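# Place bottles on ledges matching their cap colours

## Task

Set every bottle upright on the wall ledge whose coloured label strip is the same colour as that bottle's cap, with the bottle's entire base resting on that ledge.

## Robot and tools

ROBOT. Two seven-joint arms, left_arm and right_arm, each with a two-finger gripper. left_arm sits on the +y side; the arm names do not match image left and right. Equal joint values on both arms give mirror-image postures. A gripper pose does not fix the elbow, so a big wrist turn can swing the elbow.

FRAME. All positions and orientations are in one scene frame. Its origin is on the floor plane z = 0, below the midpoint between the two arm bases, which are 0.70 m above it. +x points forward (the way both arms face), +z points up. Positions are in metres. Orientations are quaternions written w first (qw, qx, qy, qz). Reported hand poses can be a few centimetres off, more at long reach.

GRIPPER AXES. The fingers point along the gripper's +z axis and close along its y axis. end_effector_position is the point between the pads when closed, just behind the fingertips. Closing pushes the fingertips about 17 mm further along +z, mostly while the pads are still more than 70 mm apart.

THE ROW. Every motion command is built from rows of 16 plain numbers covering both arms, even if only one moves: left_arm x, y, z, qw, qx, qy, qz, opening, then right_arm x, y, z, qw, qx, qy, qz, opening. x, y, z is an absolute target position for that gripper's end_effector_position in the scene frame; the quaternion is an absolute target orientation. opening runs from -1 (closed) to +1 (fully open, 0.145 m); it is a command, not an offset, so a 0 means half-open. To keep a gripper unchanged, resend its current command (see Tool commands in the result). An arm meant to stay still should get the exact pose from the last result before it began resting, every call. To hold orientation, repeat the same target quaternion rather than copying a drifted reading. Full open to full closed needs at least about 0.5 s.

execute_actions(actions, cameras). actions is a list of actions; each action is a list of up to 15 rows, one per control step of 1/30 s. An action always lasts 15 steps (0.5 s); a short one repeats its last row. An action is rejected for both arms if any target lies more than 0.6 m from that gripper's current position along any of the gripper's own axes; if the first action fails this against the last reported state, or anything is malformed, the whole call is rejected. An empty actions list just returns state and images. cameras: list of names (cam_high, cam_low); omitted, null or ["all"] gives all, [] gives none, an unknown name invalidates the call. Results also list end_effector_position at some steps.

move(target, speed, blend, opening_speed, blocking, cameras). target is one 16-number row or a list of up to 15 rows (absolute poses as above, no 0.6 m limit). Each gripper travels a straight line from its Hand target, turning the short way. speed: top path speed in m/s, 0.002 to 1.1, default 0.25 (turn rate up to twice that in rad/s); one value or one per target. blend: corner rounding in metres for lists, default 0. opening_speed: rate of opening change per second on the -1..+1 scale, at least 0.2. blocking=false returns after about 0.5 s while the move continues; a new move replaces it. Paths share at most 10 s and last at least 0.5 s. They do not avoid obstacles or the other arm. Grippers lag, stray and can overshoot speed, especially with a straight arm; faster means harder contacts, and a target far past a contact presses hard. Changed openings in later list targets take effect on arrival once everything is at rest. The result adds a "move:" line: done, off_target, moving, held or fault, plus limits (paced = pose clipped; held = steps withheld). An arm not named is done (within 3 mm and 2 degrees). Neither done nor off_target says whether anything is touched.

wait(seconds): 0 to 10; arms keep their last command; a running move continues. stop(): brakes the running move (needs room if fast). zoom_image(camera, region): camera cam_high or cam_low; region [x0, y0, x1, y1] in pixels, top-left origin, at most 504 by 504. read_manual(section): licence texts only. finished_scene(scene): ends the current scene, irreversibly; scene is its number, 1 or 2. Only call once the bottles stay in place without the robot.

CONTROL DETAILS. Each control step the commanded orientation is clipped to within 32 degrees of the measured one; position is favoured if both cannot be reached. After an action each arm heads to its Hand target, which may fall short of your command, so send the rest next time.

RESULTS. grip_measured is the measured opening on the -1..+1 scale (last Joint positions number is the opening in metres). To hold something, command an opening clearly below grip_measured; lower squeezes harder, up to about 10 N per pad on objects up to about 11 cm wide. Fast closes squeeze harder. Joint velocities reads within noise when an arm is still. Joint torques follow Joint positions order (gripper excluded), include gravity, have offsets and noise; positive is toward larger joint values; torques 3 and 4 wrap at plus or minus 28 N m. Time used shows elapsed time; thinking also advances the simulation.

CAMERAS. cam_high and cam_low, each 896x504, with calibration given as K, distortion and T_world_to_cam (world to camera, metres); actual poses can differ slightly.

AVOID. Knocking or moving objects out of the work area (ends the scene). Grippers, housings or wrist cameras hitting each other, or one gripper closing on the other's fingers: the clearance check does not stop these, and a hard hit ends the scene. Drops, releasing moving objects, slams and hard pushes. Motor heat from holding loads, stretched arms or pushing at unreachable poses: MOTOR HOT appears at 85 °C, and at 100 °C an OVER-TEMPERATURE FAULT stops the arm for 30 to 60 s or more. Loose objects may occasionally be nudged by outside pushes.

Each tool is called after ">>>" as a command line: name --argument value for each argument, lists and objects as JSON in quotes; but a table of rows of numbers goes row by row, as --pt "numbers of a row", without its own name.

## Session

>>> execute_actions --actions '[]'

Scene clock: 0.00 s.
left_arm: end_effector_position=(+0.3554, +0.1334, +0.3763) grip_measured=+1.00 end_effector_quat_wxyz=(-0.040, -0.585, +0.680, -0.440) | right_arm: end_effector_position=(+0.4020, -0.0846, +0.4120) grip_measured=+1.00 end_effector_quat_wxyz=(+0.172, +0.783, +0.024, +0.598)
Joint positions: left_arm=[0.476 0.652 -0.724 1.144 -0.177 -0.294 0.656 0.145] | right_arm=[0.249 -0.096 -0.415 1.14 -0.092 0.203 -0.635 0.145]
Joint velocities: within noise
Joint torques (N m): no reading
Motor temperatures (°C): left_arm=[23 20 24 22 21 24 21] | right_arm=[21 23 24 21 21 21 22]
Hand target: left_arm +0.3554, +0.1334, +0.3763; -0.040, -0.585, +0.680, -0.440 | right_arm +0.4020, -0.0846, +0.4120; +0.172, +0.783, +0.024, +0.598
Tool commands: left_gripper/opening=+1.0 right_gripper/opening=+1.0

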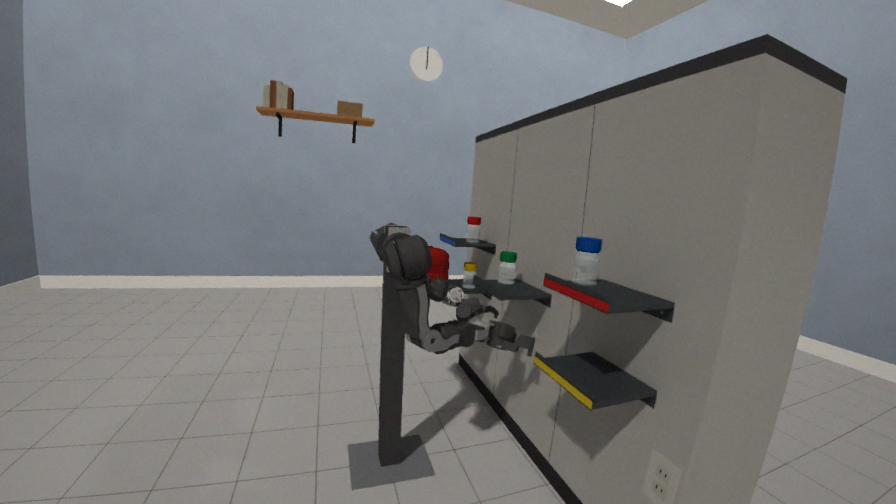

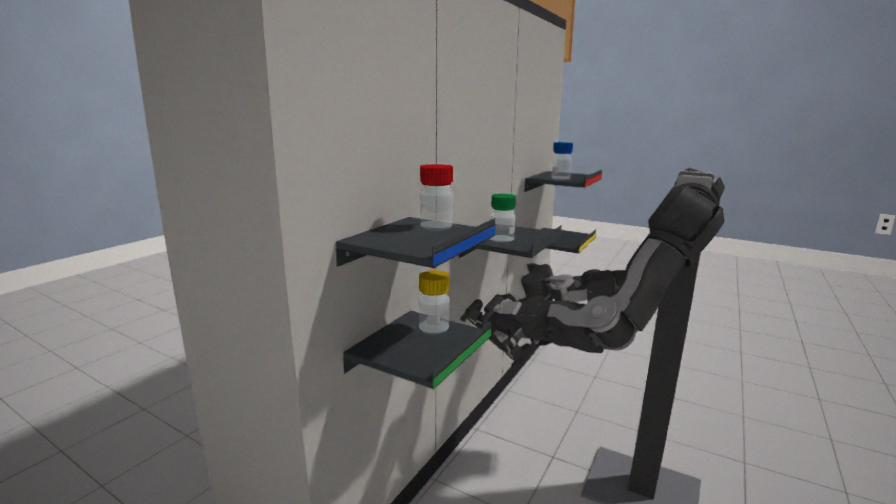

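>>> zoom_image --camera "cam_high" --region '[430, 200, 680, 420]'

>>> zoom_image --camera "cam_low" --region '[320, 130, 620, 400]'

Scaled by 2.016 from the camera's 896x504 image, which has a finer 1280x720 frame.

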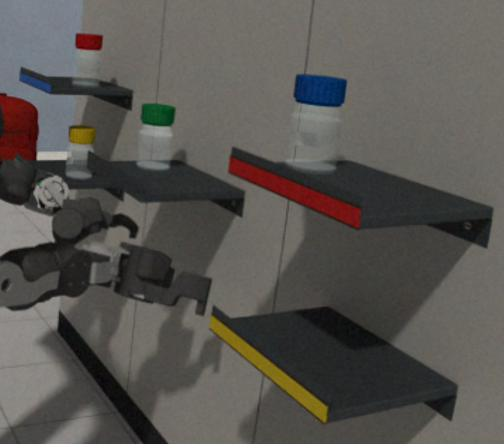

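Scaled by 1.680 from the camera's 896x504 image, which has a finer 1280x720 frame.

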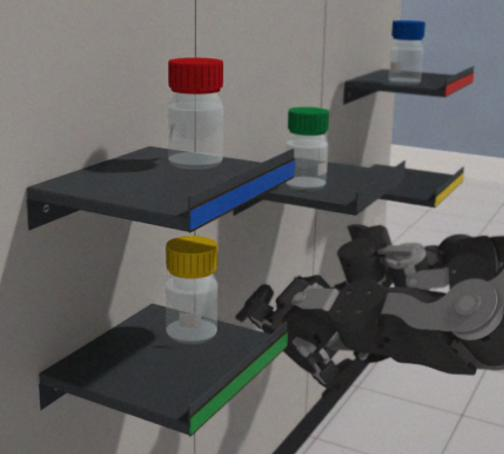

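>>> move --pt "0.22 0.2 0.4 0 0.8192 0 0.5736 1 0.22 -0.2 0.4 0 0.8192 0 0.5736 1" --pt "0.22 0.327 0.54 0 0.8192 0 0.5736 1 0.2 -0.35 0.55 0 0.8192 0 0.5736 1" --pt "0.24 0.327 0.54 0 0.8192 0 0.5736 1 0.22 -0.35 0.735 0 0.8192 0 0.5736 1" --blend 0.02

Scene clock: 158.47 s.
left_arm: end_effector_position=(+0.2399, +0.3258, +0.5417) grip_measured=+1.00 end_effector_quat_wxyz=(+0.002, +0.817, -0.002, +0.576) | right_arm: end_effector_position=(+0.2204, -0.3490, +0.7358) grip_measured=+1.00 end_effector_quat_wxyz=(+0.001, +0.731, +0.017, +0.682)
Joint positions: left_arm=[-0.764 0.629 0.789 2.095 0.845 0.467 0.235 0.145] | right_arm=[-0.843 0.895 1.569 2.12 1.405 0.783 0.226 0.145]
Joint velocities: within noise
Joint torques (N m): left_arm=[0.67 4.29 1.52 2.63 0.19 -0.48 -0.04] | right_arm=[-0.04 4.29 2.5 0.53 0.25 -0.32 -0.15]
Motor temperatures (°C): left_arm=[27 21 25 23 22 24 21] | right_arm=[23 23 23 23 21 20 21]
Hand target: left_arm +0.2400, +0.3269, +0.5400; +0.000, +0.819, +0.000, +0.573 | right_arm +0.2203, -0.3500, +0.7346; +0.002, +0.733, +0.014, +0.680
Off the commanded pose: left_arm 0.002 m, 0 deg | right_arm 0.001 m, 16 deg.
joint read past its limit (right arm) — joint 3 (upper arm roll), upper limit.
joint sent to its limit (right arm) — joint 3 (upper arm roll), upper limit; joint 6 (wrist pitch), upper limit. The joint targets are off in orientation, not in position.
move: off_target (right_arm)

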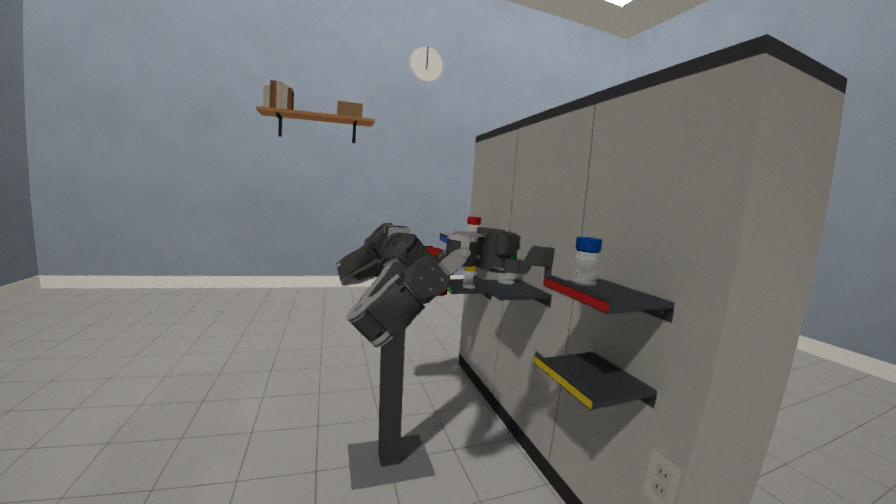

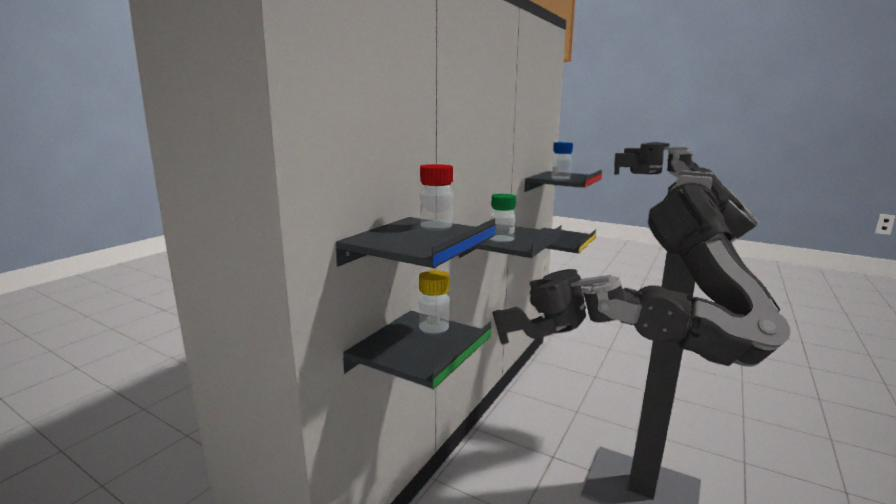

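>>> zoom_image --camera "cam_high" --region '[420, 200, 660, 335]'

>>> zoom_image --camera "cam_low" --region '[420, 130, 680, 350]'

Scaled by 2.100 from the camera's 896x504 image, which has a finer 1280x720 frame.

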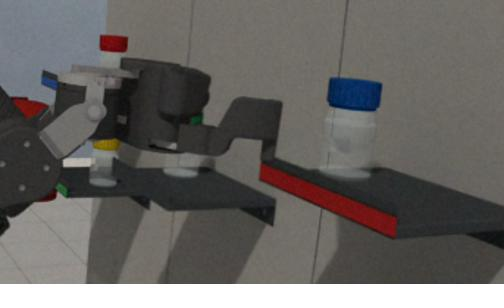

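Scaled by 1.938 from the camera's 896x504 image, which has a finer 1280x720 frame.

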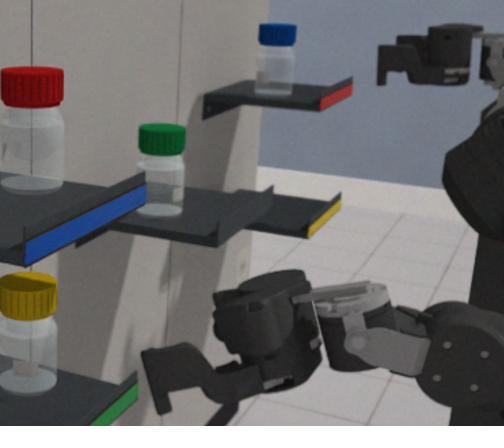

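>>> move --target '[0.24,0.327,0.54,0,0.8192,0,0.5736,-1,0.22,-0.35,0.735,0,0.8192,0,0.5736,-1]'

>>> zoom_image --camera "cam_high" --region '[420, 200, 660, 335]'

>>> zoom_image --camera "cam_low" --region '[420, 130, 680, 350]'

Scene clock: 178.30 s.
left_arm: end_effector_position=(+0.2399, +0.3258, +0.5416) grip_measured=-1.00 end_effector_quat_wxyz=(+0.002, +0.817, -0.002, +0.576) | right_arm: end_effector_position=(+0.2204, -0.3492, +0.7356) grip_measured=-1.00 end_effector_quat_wxyz=(+0.002, +0.732, +0.016, +0.681)
Joint positions: left_arm=[-0.764 0.629 0.789 2.095 0.844 0.467 0.235 0] | right_arm=[-0.845 0.895 1.569 2.12 1.405 0.783 0.225 0]
Joint velocities: within noise
Joint torques (N m): left_arm=[0.7 4.26 1.52 2.66 0.19 -0.51 -0.03] | right_arm=[0.15 4.15 2.54 0.59 0.26 -0.32 -0.15]
Motor temperatures (°C): left_arm=[25 22 25 23 21 24 21] | right_arm=[22 23 24 22 21 20 21]
Hand target: left_arm +0.2400, +0.3270, +0.5400; +0.000, +0.819, +0.000, +0.573 | right_arm +0.2203, -0.3500, +0.7346; +0.002, +0.733, +0.014, +0.680
Off the commanded pose: left_arm 0.002 m, 0 deg | right_arm 0.001 m, 16 deg.
joint read past its limit (right arm) — joint 3 (upper arm roll), upper limit.
joint sent to its limit (right arm) — joint 3 (upper arm roll), upper limit; joint 6 (wrist pitch), upper limit. The joint targets are off in orientation, not in position.
move: off_target (right_arm)

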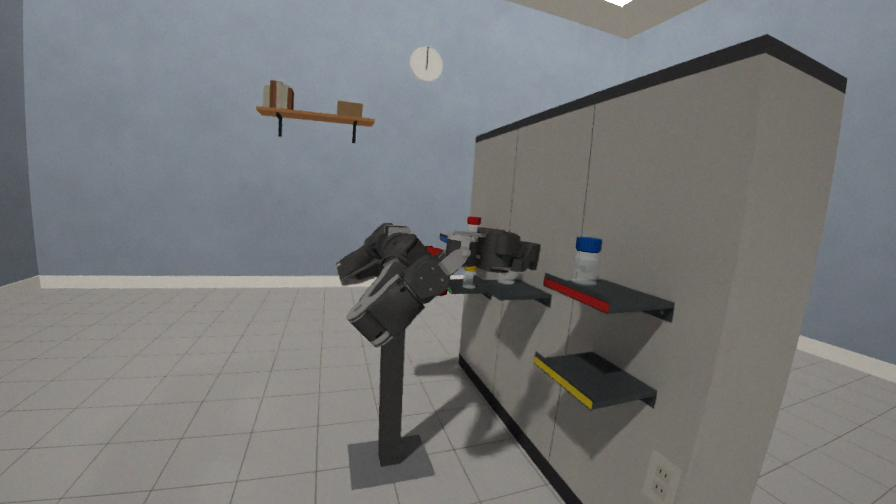

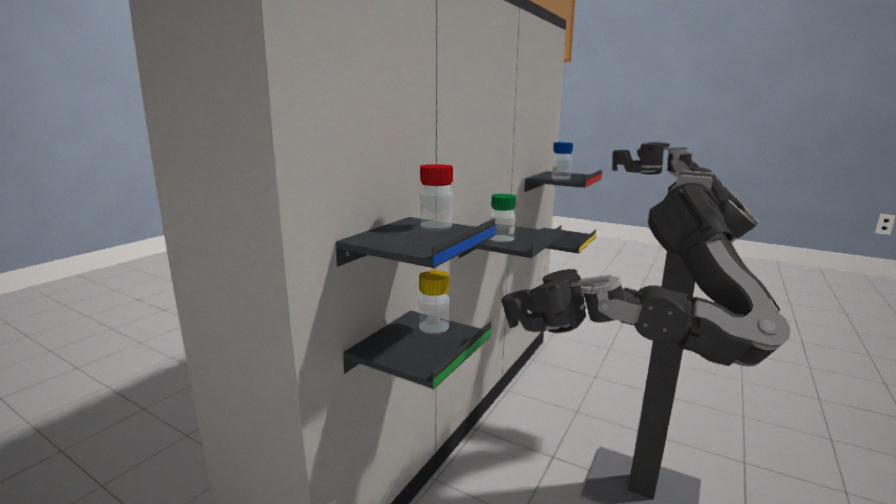

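Scaled by 2.100 from the camera's 896x504 image, which has a finer 1280x720 frame.

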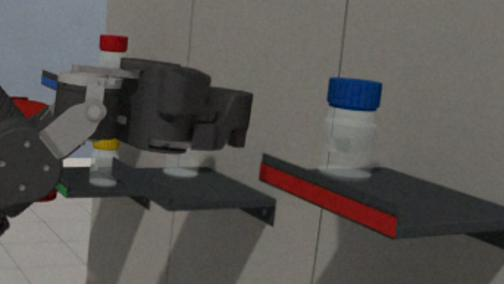

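Scaled by 1.938 from the camera's 896x504 image, which has a finer 1280x720 frame.

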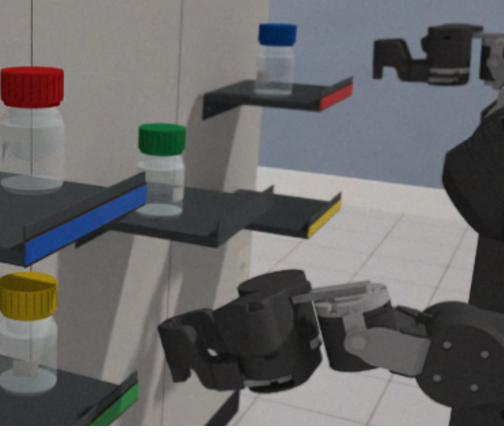

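>>> move --pt "0.24 0.327 0.54 0 0.8192 0 0.5736 1 0.22 -0.347 0.752 0 0.766 0 0.643 1" --pt "0.34 0.327 0.535 0 0.8192 0 0.5736 1 0.32 -0.347 0.752 0 0.766 0 0.643 1"

>>> zoom_image --camera "cam_high" --region '[420, 200, 660, 335]'

>>> zoom_image --camera "cam_low" --region '[380, 130, 640, 350]'

Scene clock: 211.87 s.
left_arm: end_effector_position=(+0.3404, +0.3258, +0.5373) grip_measured=+1.00 end_effector_quat_wxyz=(+0.002, +0.817, -0.002, +0.577) | right_arm: end_effector_position=(+0.3199, -0.3464, +0.7545) grip_measured=+1.00 end_effector_quat_wxyz=(+0.000, +0.763, +0.002, +0.646)
Joint positions: left_arm=[-0.163 0.821 0.311 1.774 0.829 0.541 0.072 0.145] | right_arm=[-0.373 1.374 0.973 1.838 1.558 0.782 -0.139 0.145]
Joint velocities: within noise
Joint torques (N m): left_arm=[3.97 5.66 1.98 2.97 0.12 -0.51 -0.02] | right_arm=[2.91 6.21 2.41 0.66 0.12 -0.32 -0.15]
Motor temperatures (°C): left_arm=[24 22 25 22 21 24 21] | right_arm=[21 24 24 21 21 20 21]
Hand target: left_arm +0.3400, +0.3270, +0.5350; +0.000, +0.819, +0.000, +0.574 | right_arm +0.3200, -0.3470, +0.7521; +0.000, +0.766, +0.000, +0.643
Off the commanded pose: left_arm 0.003 m, 1 deg | right_arm 0.003 m, 1 deg.
joint sent to its limit (right arm) — joint 5 (forearm roll), upper limit. The joint targets still meet the commanded pose.
move: done

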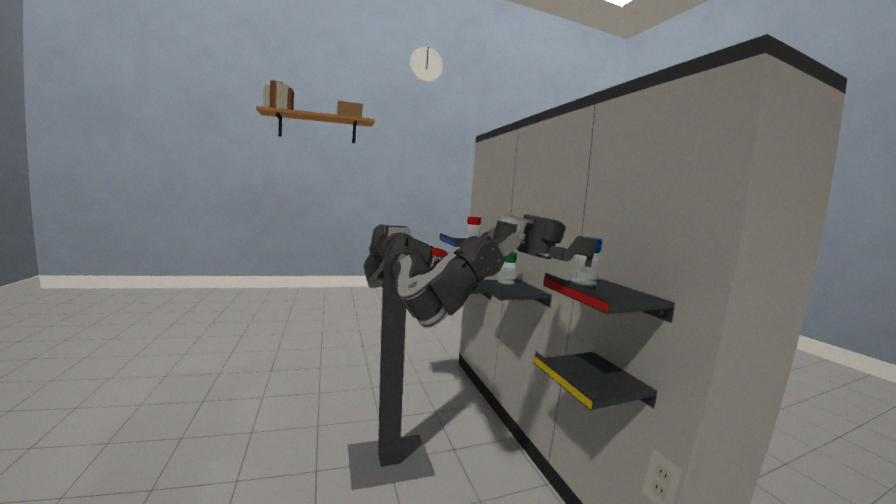

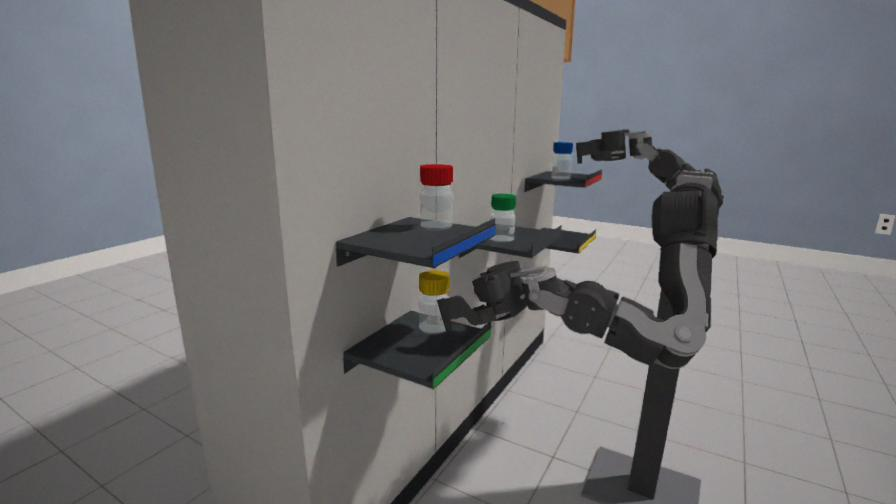

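Scaled by 2.100 from the camera's 896x504 image, which has a finer 1280x720 frame.

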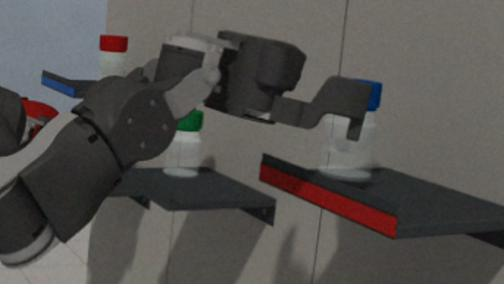

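Scaled by 1.938 from the camera's 896x504 image, which has a finer 1280x720 frame.

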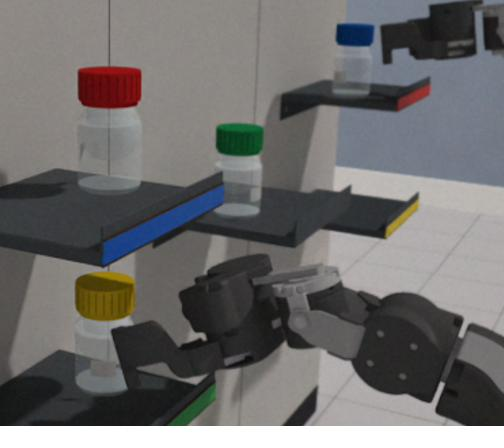

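>>> move --target '[0.40,0.327,0.53,0,0.8192,0,0.5736,1,0.378,-0.347,0.745,0,0.766,0,0.643,1]' --speed 0.12

>>> zoom_image --camera "cam_high" --region '[420, 200, 660, 335]'

>>> zoom_image --camera "cam_low" --region '[380, 130, 640, 350]'

Scene clock: 222.47 s.
left_arm: end_effector_position=(+0.4004, +0.3280, +0.5331) grip_measured=+1.00 end_effector_quat_wxyz=(-0.002, +0.817, +0.001, +0.576) | right_arm: end_effector_position=(+0.3781, -0.3464, +0.7445) grip_measured=+1.00 end_effector_quat_wxyz=(+0.009, +0.763, +0.032, +0.646)
Joint positions: left_arm=[0.233 0.807 0.012 1.487 0.766 0.525 0.074 0.145] | right_arm=[-1.233 1.639 1.565 1.606 1.559 0.5 -0.058 0.145]
Joint velocities: within noise
Joint torques (N m): left_arm=[5.87 5.39 1.59 3.03 0.15 -0.67 0.24] | right_arm=[3.86 2.97 4.81 0.12 0.13 -0.35 -0.2]
Motor temperatures (°C): left_arm=[24 23 25 22 21 24 21] | right_arm=[22 24 24 21 20 20 21]
Hand target: left_arm +0.4000, +0.3271, +0.5300; +0.000, +0.819, +0.000, +0.574 | right_arm +0.3780, -0.3471, +0.7450; +0.011, +0.763, +0.030, +0.646
Off the commanded pose: left_arm 0.003 m, 0 deg | right_arm 0.001 m, 4 deg.
joint sent to its limit (right arm) — joint 3 (upper arm roll), upper limit; joint 5 (forearm roll), upper limit. The joint targets are off in orientation, not in position.
move: off_target (right_arm)

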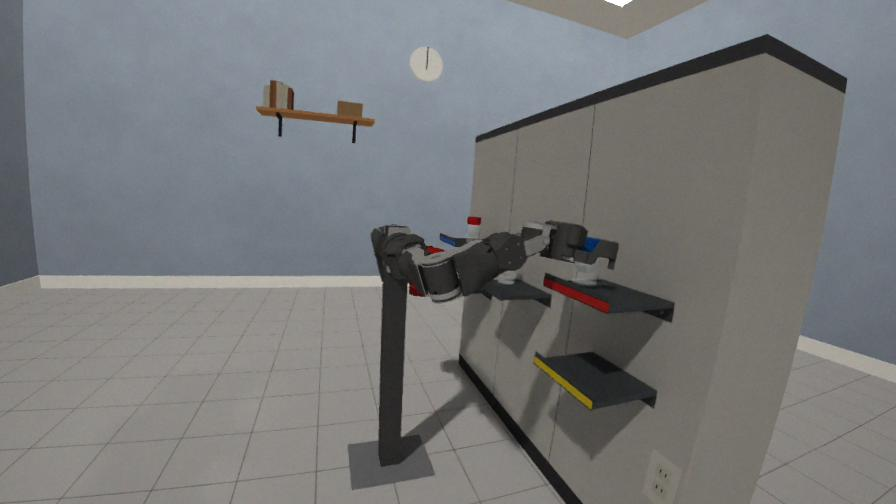

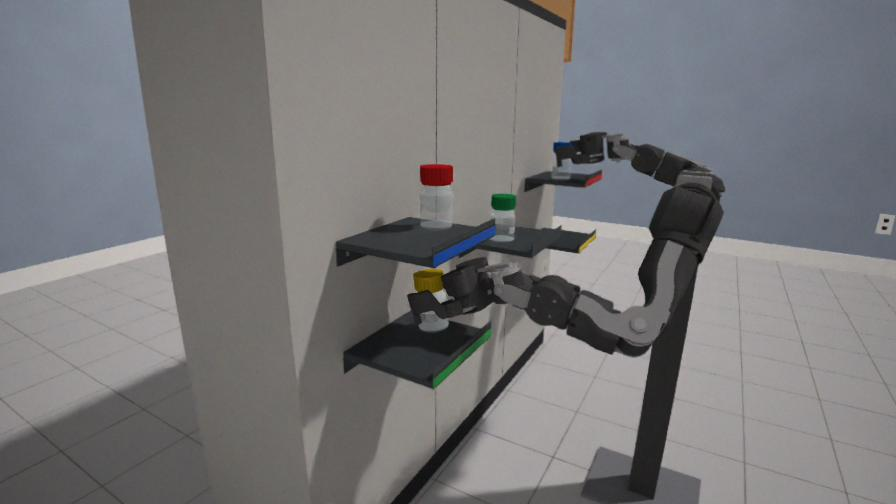

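Scaled by 2.100 from the camera's 896x504 image, which has a finer 1280x720 frame.

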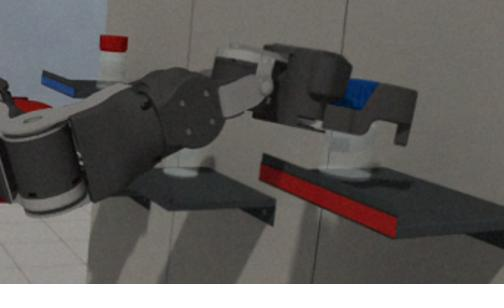

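Scaled by 1.938 from the camera's 896x504 image, which has a finer 1280x720 frame.

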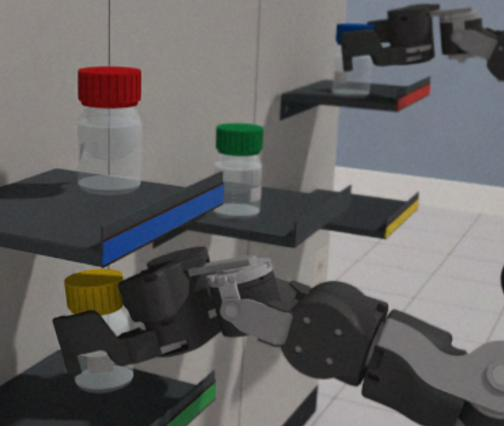

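>>> move --target '[0.38,0.327,0.53,0,0.766,0,0.643,1,0.375,-0.347,0.745,0,0.766,0,0.643,1]' --speed 0.1

>>> zoom_image --camera "cam_low" --region '[380, 130, 640, 350]'

Scene clock: 234.63 s.
left_arm: end_effector_position=(+0.3801, +0.3285, +0.5296) grip_measured=+1.00 end_effector_quat_wxyz=(-0.003, +0.767, +0.001, +0.642) | right_arm: end_effector_position=(+0.3756, -0.3462, +0.7441) grip_measured=+1.00 end_effector_quat_wxyz=(+0.009, +0.763, +0.032, +0.645)
Joint positions: left_arm=[0.032 0.789 0.091 1.544 0.766 0.253 0.081 0.145] | right_arm=[-1.231 1.628 1.565 1.618 1.559 0.504 -0.058 0.145]
Joint velocities: within noise
Joint torques (N m): left_arm=[5 5.45 2.39 4.7 0.23 -0.69 0.19] | right_arm=[4.23 2.31 4.74 0.4 0.1 -0.32 -0.17]
Motor temperatures (°C): left_arm=[25 23 25 22 21 25 21] | right_arm=[22 24 24 21 20 20 21]
Hand target: left_arm +0.3800, +0.3269, +0.5300; +0.000, +0.766, +0.000, +0.643 | right_arm +0.3750, -0.3472, +0.7450; +0.011, +0.763, +0.030, +0.646
Off the commanded pose: left_arm 0.002 m, 0 deg | right_arm 0.001 m, 4 deg.
joint sent to its limit (right arm) — joint 3 (upper arm roll), upper limit; joint 5 (forearm roll), upper limit. The joint targets are off in orientation, not in position.
move: off_target (right_arm)

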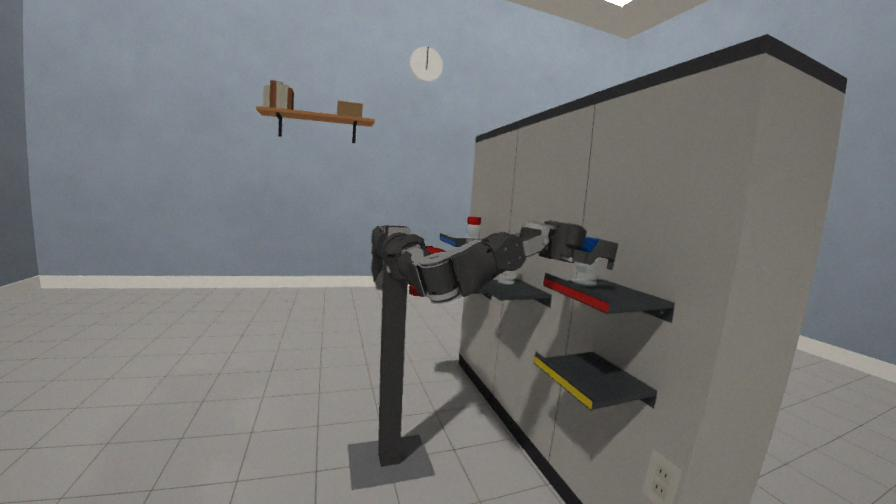

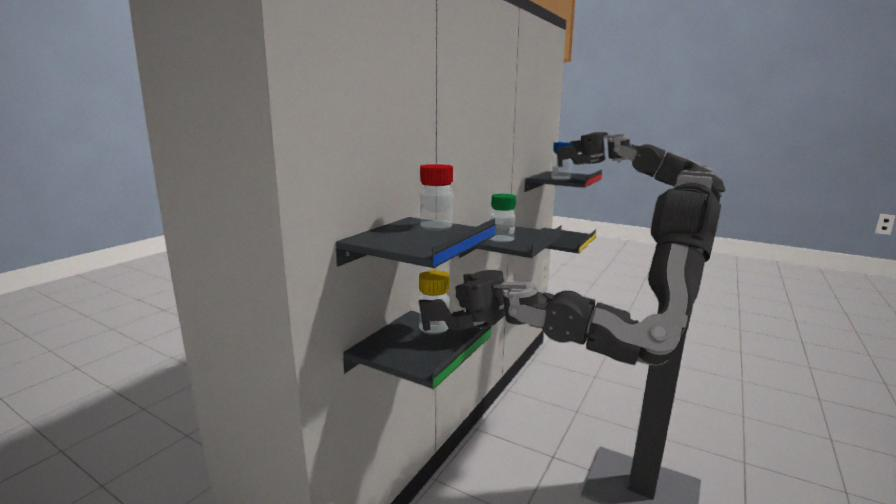

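Scaled by 1.938 from the camera's 896x504 image, which has a finer 1280x720 frame.

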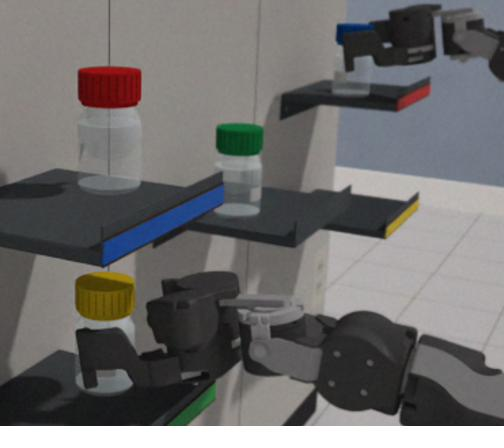

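>>> move --pt "0.393 0.327 0.535 0 0.766 0 0.643 1 0.379 -0.347 0.745 0 0.766 0 0.643 1" --pt "0.393 0.327 0.535 0 0.766 0 0.643 -0.6 0.379 -0.347 0.745 0 0.766 0 0.643 -0.6" --speed 0.1 --opening_speed 1.2

>>> zoom_image --camera "cam_low" --region '[380, 130, 640, 350]'

>>> zoom_image --camera "cam_high" --region '[420, 200, 660, 335]'

Scene clock: 249.10 s.
left_arm: end_effector_position=(+0.3929, +0.3280, +0.5366) grip_measured=-0.28 end_effector_quat_wxyz=(-0.003, +0.764, +0.001, +0.645) | right_arm: end_effector_position=(+0.3790, -0.3459, +0.7446) grip_measured=-0.25 end_effector_quat_wxyz=(+0.009, +0.764, +0.032, +0.645)
Joint positions: left_arm=[0.116 0.79 0.045 1.502 0.764 0.267 0.078 0.055] | right_arm=[-1.232 1.644 1.565 1.601 1.559 0.503 -0.057 0.057]
Joint velocities: within noise
Joint torques (N m): left_arm=[6.05 5.68 1.76 3.47 0.24 -0.58 0.24] | right_arm=[3.6 2.62 4.83 0.03 0.11 -0.5 -0.21]
Motor temperatures (°C): left_arm=[25 23 25 23 21 25 21] | right_arm=[22 23 25 20 20 20 21]
Hand target: left_arm +0.3930, +0.3270, +0.5349; +0.000, +0.766, +0.000, +0.643 | right_arm +0.3790, -0.3472, +0.7449; +0.011, +0.763, +0.030, +0.645
Off the commanded pose: left_arm 0.002 m, 0 deg | right_arm 0.001 m, 4 deg.
joint sent to its limit (right arm) — joint 3 (upper arm roll), upper limit; joint 5 (forearm roll), upper limit. The joint targets are off in orientation, not in position.
move: off_target (right_arm); target 2's new opening was sent with right_arm's hand 0.001 m and 4 deg from that target

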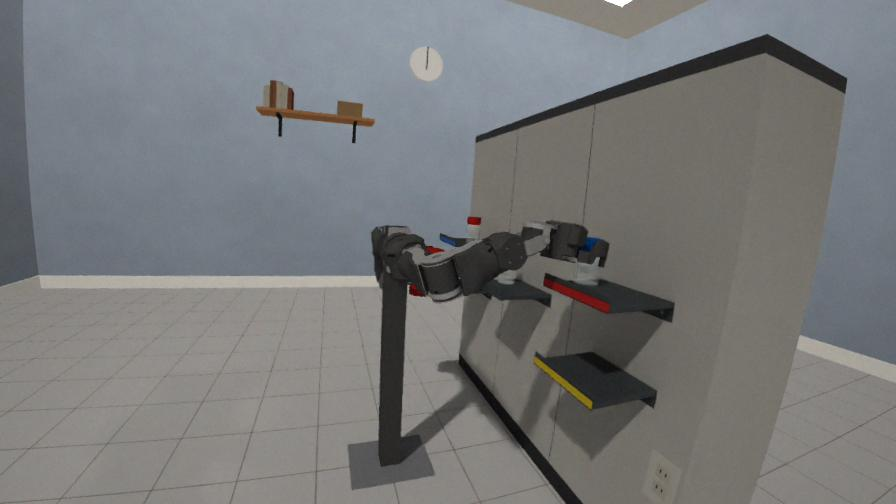

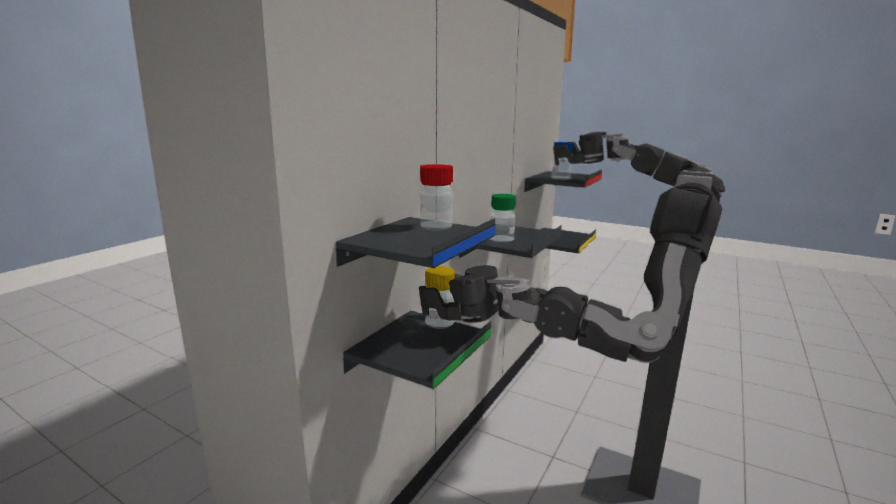

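Scaled by 1.938 from the camera's 896x504 image, which has a finer 1280x720 frame.

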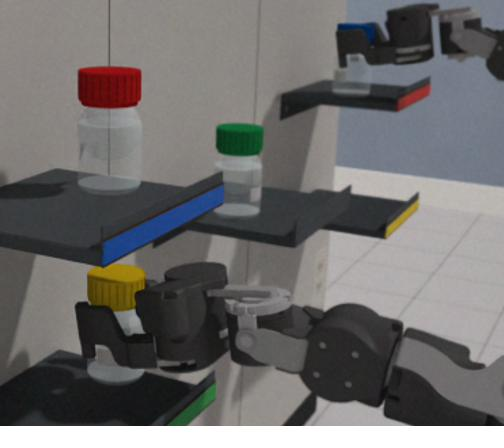

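Scaled by 2.100 from the camera's 896x504 image, which has a finer 1280x720 frame.

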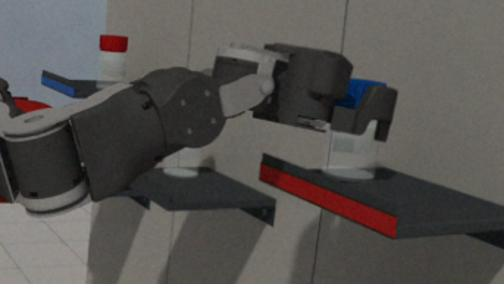

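>>> move --pt "0.393 0.327 0.575 0 0.766 0 0.643 -0.6 0.379 -0.347 0.795 0 0.766 0 0.643 -0.6" --pt "0.21 0.327 0.575 0 0.766 0 0.643 -0.6 0.21 -0.347 0.795 0 0.74 0 0.6726 -0.6" --speed 0.15

>>> zoom_image --camera "cam_high" --region '[420, 200, 660, 335]'

>>> zoom_image --camera "cam_low" --region '[380, 130, 640, 350]'

Scene clock: 284.10 s.
left_arm: end_effector_position=(+0.2093, +0.3281, +0.5716) grip_measured=-0.28 end_effector_quat_wxyz=(+0.000, +0.770, +0.004, +0.638) | right_arm: end_effector_position=(+0.2103, -0.3482, +0.7938) grip_measured=-0.25 end_effector_quat_wxyz=(+0.004, +0.644, +0.002, +0.765)
Joint positions: left_arm=[-0.884 0.471 0.947 2.169 0.871 0.317 0.361 0.055] | right_arm=[-0.607 0.937 1.567 2.126 1.475 0.785 0.12 0.057]
Joint velocities: within noise
Joint torques (N m): left_arm=[-0.2 3.23 2.67 4.14 0.37 -0.83 0.25] | right_arm=[0.65 6.58 2.28 0.46 0.11 -0.36 0.16]
Motor temperatures (°C): left_arm=[25 24 25 23 21 25 21] | right_arm=[22 23 25 20 20 21 21]
Hand target: left_arm +0.2100, +0.3269, +0.5750; +0.000, +0.766, +0.000, +0.643 | right_arm +0.2104, -0.3471, +0.7947; +0.003, +0.644, +0.005, +0.765
Off the commanded pose: left_arm 0.004 m, 1 deg | right_arm 0.002 m, 15 deg.
joint sent to its limit (right arm) — joint 3 (upper arm roll), upper limit; joint 6 (wrist pitch), upper limit. The joint targets are off in orientation, not in position.
move: off_target (left_arm, right_arm)

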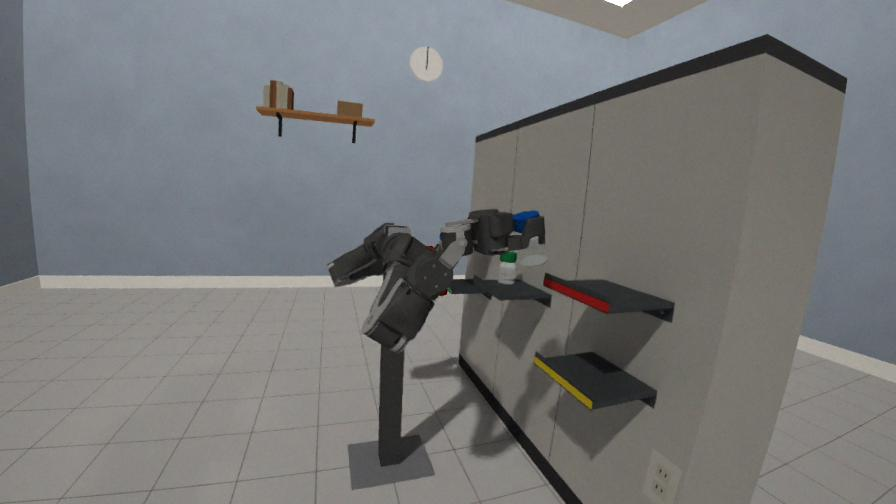

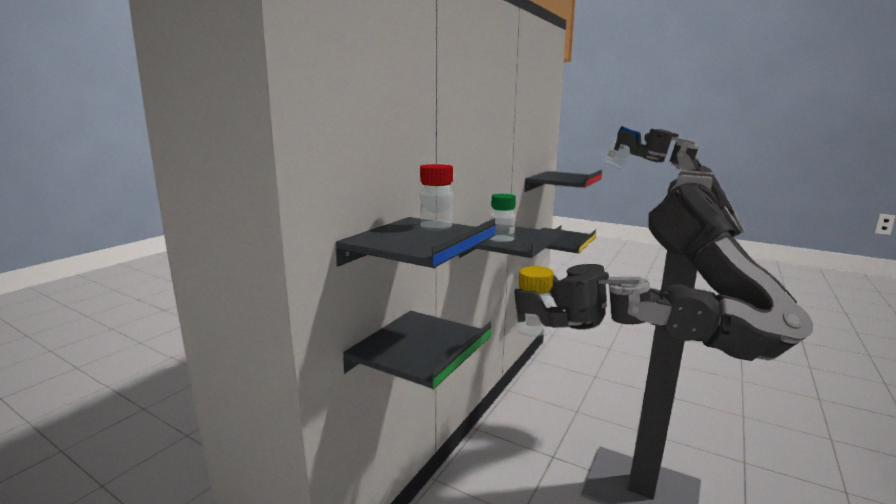

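Scaled by 2.100 from the camera's 896x504 image, which has a finer 1280x720 frame.

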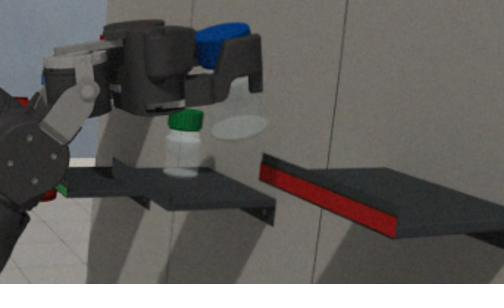

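Scaled by 1.938 from the camera's 896x504 image, which has a finer 1280x720 frame.

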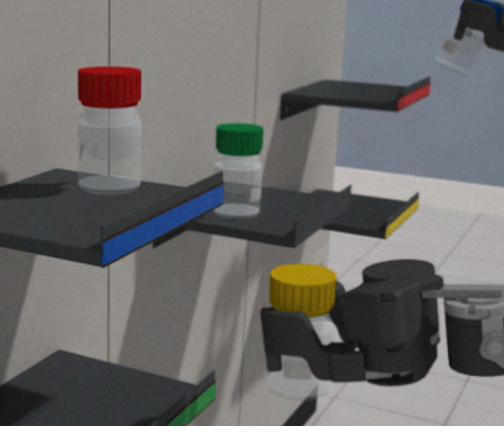

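>>> move --pt "0.21 0.43 0.58 0 0.766 0 0.643 -0.6 0.21 -0.347 0.795 0 0.74 0 0.6726 -0.6" --pt "0.385 0.43 0.58 0 0.766 0 0.643 -0.6 0.21 -0.347 0.795 0 0.74 0 0.6726 -0.6" --speed 0.25 --blend 0.02

>>> zoom_image --camera "cam_low" --region '[320, 200, 580, 420]'

Scene clock: 313.80 s.
left_arm: end_effector_position=(+0.3848, +0.4308, +0.5795) grip_measured=-0.28 end_effector_quat_wxyz=(-0.002, +0.768, +0.002, +0.641) | right_arm: end_effector_position=(+0.2103, -0.3480, +0.7940) grip_measured=-0.25 end_effector_quat_wxyz=(+0.004, +0.644, +0.004, +0.765)
Joint positions: left_arm=[0.248 1.05 0.082 1.143 0.889 0.249 0.417 0.055] | right_arm=[-0.607 0.938 1.567 2.124 1.473 0.785 0.125 0.057]
Joint velocities: within noise
Joint torques (N m): left_arm=[6.05 7.64 2.44 3.03 0.33 -0.74 0.24] | right_arm=[0.51 6.32 2.25 0.44 0.12 -0.38 0.16]
Motor temperatures (°C): left_arm=[24 23 25 23 21 25 21] | right_arm=[21 24 24 20 20 20 21]
Hand target: left_arm +0.3850, +0.4300, +0.5799; +0.000, +0.766, +0.000, +0.643 | right_arm +0.2104, -0.3470, +0.7947; +0.003, +0.644, +0.007, +0.765
Off the commanded pose: left_arm 0.001 m, 0 deg | right_arm 0.001 m, 15 deg.
joint sent to its limit (right arm) — joint 3 (upper arm roll), upper limit; joint 6 (wrist pitch), upper limit. The joint targets are off in orientation, not in position.
move: off_target (right_arm)

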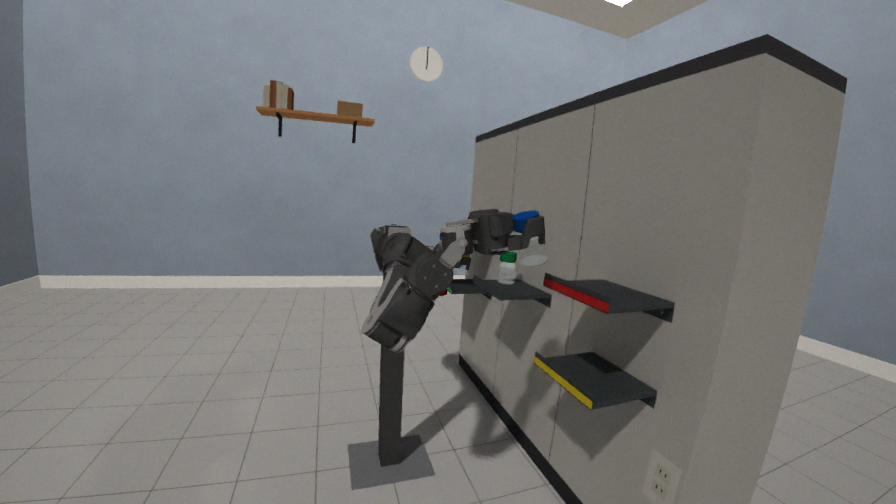

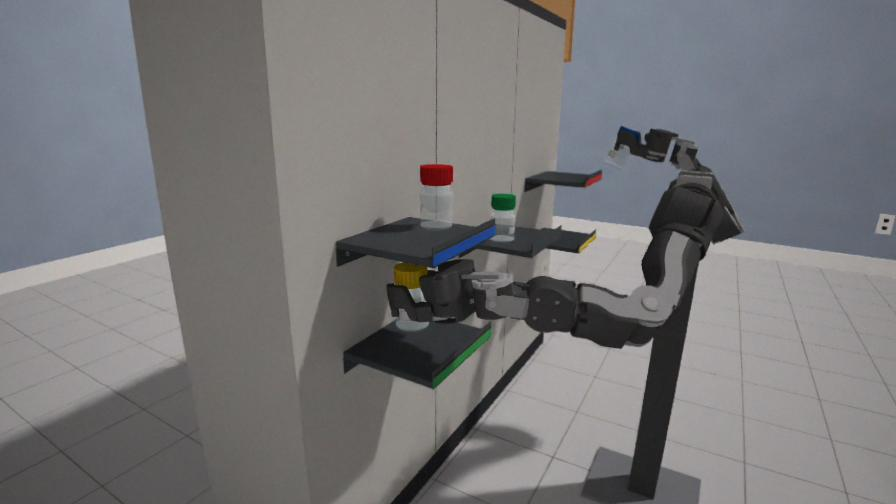

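Scaled by 1.938 from the camera's 896x504 image, which has a finer 1280x720 frame.

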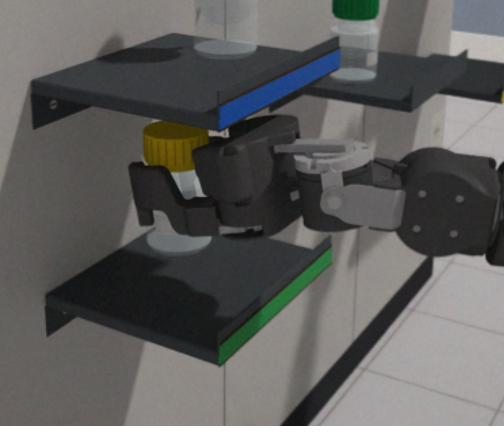

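>>> move --target '[0.385,0.43,0.537,0,0.766,0,0.643,-0.6,0.21,-0.347,0.795,0,0.74,0,0.6726,-0.6]' --speed 0.06

>>> zoom_image --camera "cam_low" --region '[320, 200, 580, 420]'

Scene clock: 322.20 s.
left_arm: end_effector_position=(+0.3845, +0.4318, +0.5396) grip_measured=-0.28 end_effector_quat_wxyz=(-0.003, +0.765, +0.000, +0.644) | right_arm: end_effector_position=(+0.2103, -0.3481, +0.7940) grip_measured=-0.25 end_effector_quat_wxyz=(+0.004, +0.644, +0.004, +0.765)
Joint positions: left_arm=[0.248 0.957 0.067 1.034 0.805 0.122 0.467 0.055] | right_arm=[-0.607 0.938 1.567 2.124 1.473 0.785 0.125 0.057]
Joint velocities: within noise
Joint torques (N m): left_arm=[6.5 6.66 1.48 2.74 0.36 -0.6 0.19] | right_arm=[0.75 6.37 2.36 0.47 0.11 -0.36 0.16]
Motor temperatures (°C): left_arm=[25 24 25 23 21 25 21] | right_arm=[21 25 24 20 20 20 21]
Hand target: left_arm +0.3849, +0.4301, +0.5370; +0.000, +0.766, +0.000, +0.643 | right_arm +0.2104, -0.3470, +0.7947; +0.003, +0.644, +0.007, +0.765
Off the commanded pose: left_arm 0.003 m, 0 deg | right_arm 0.002 m, 15 deg.
joint sent to its limit (right arm) — joint 3 (upper arm roll), upper limit; joint 6 (wrist pitch), upper limit. The joint targets are off in orientation, not in position.
move: off_target (right_arm)

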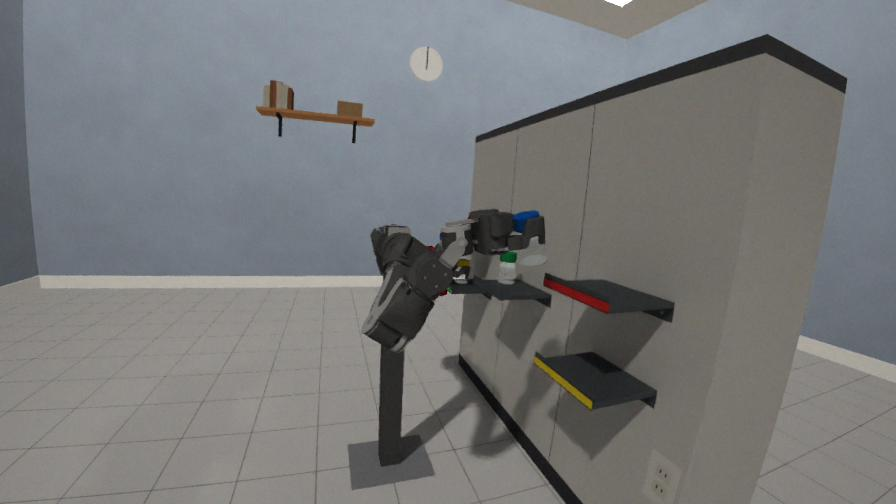

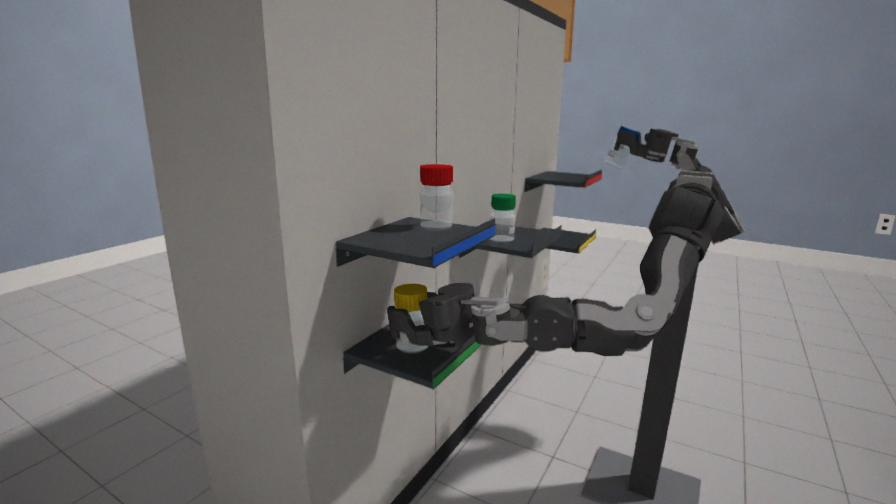

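Scaled by 1.938 from the camera's 896x504 image, which has a finer 1280x720 frame.

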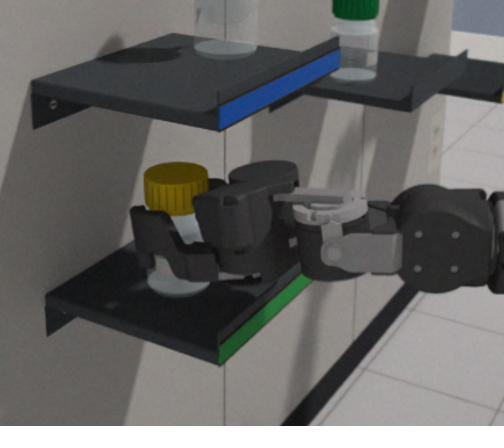

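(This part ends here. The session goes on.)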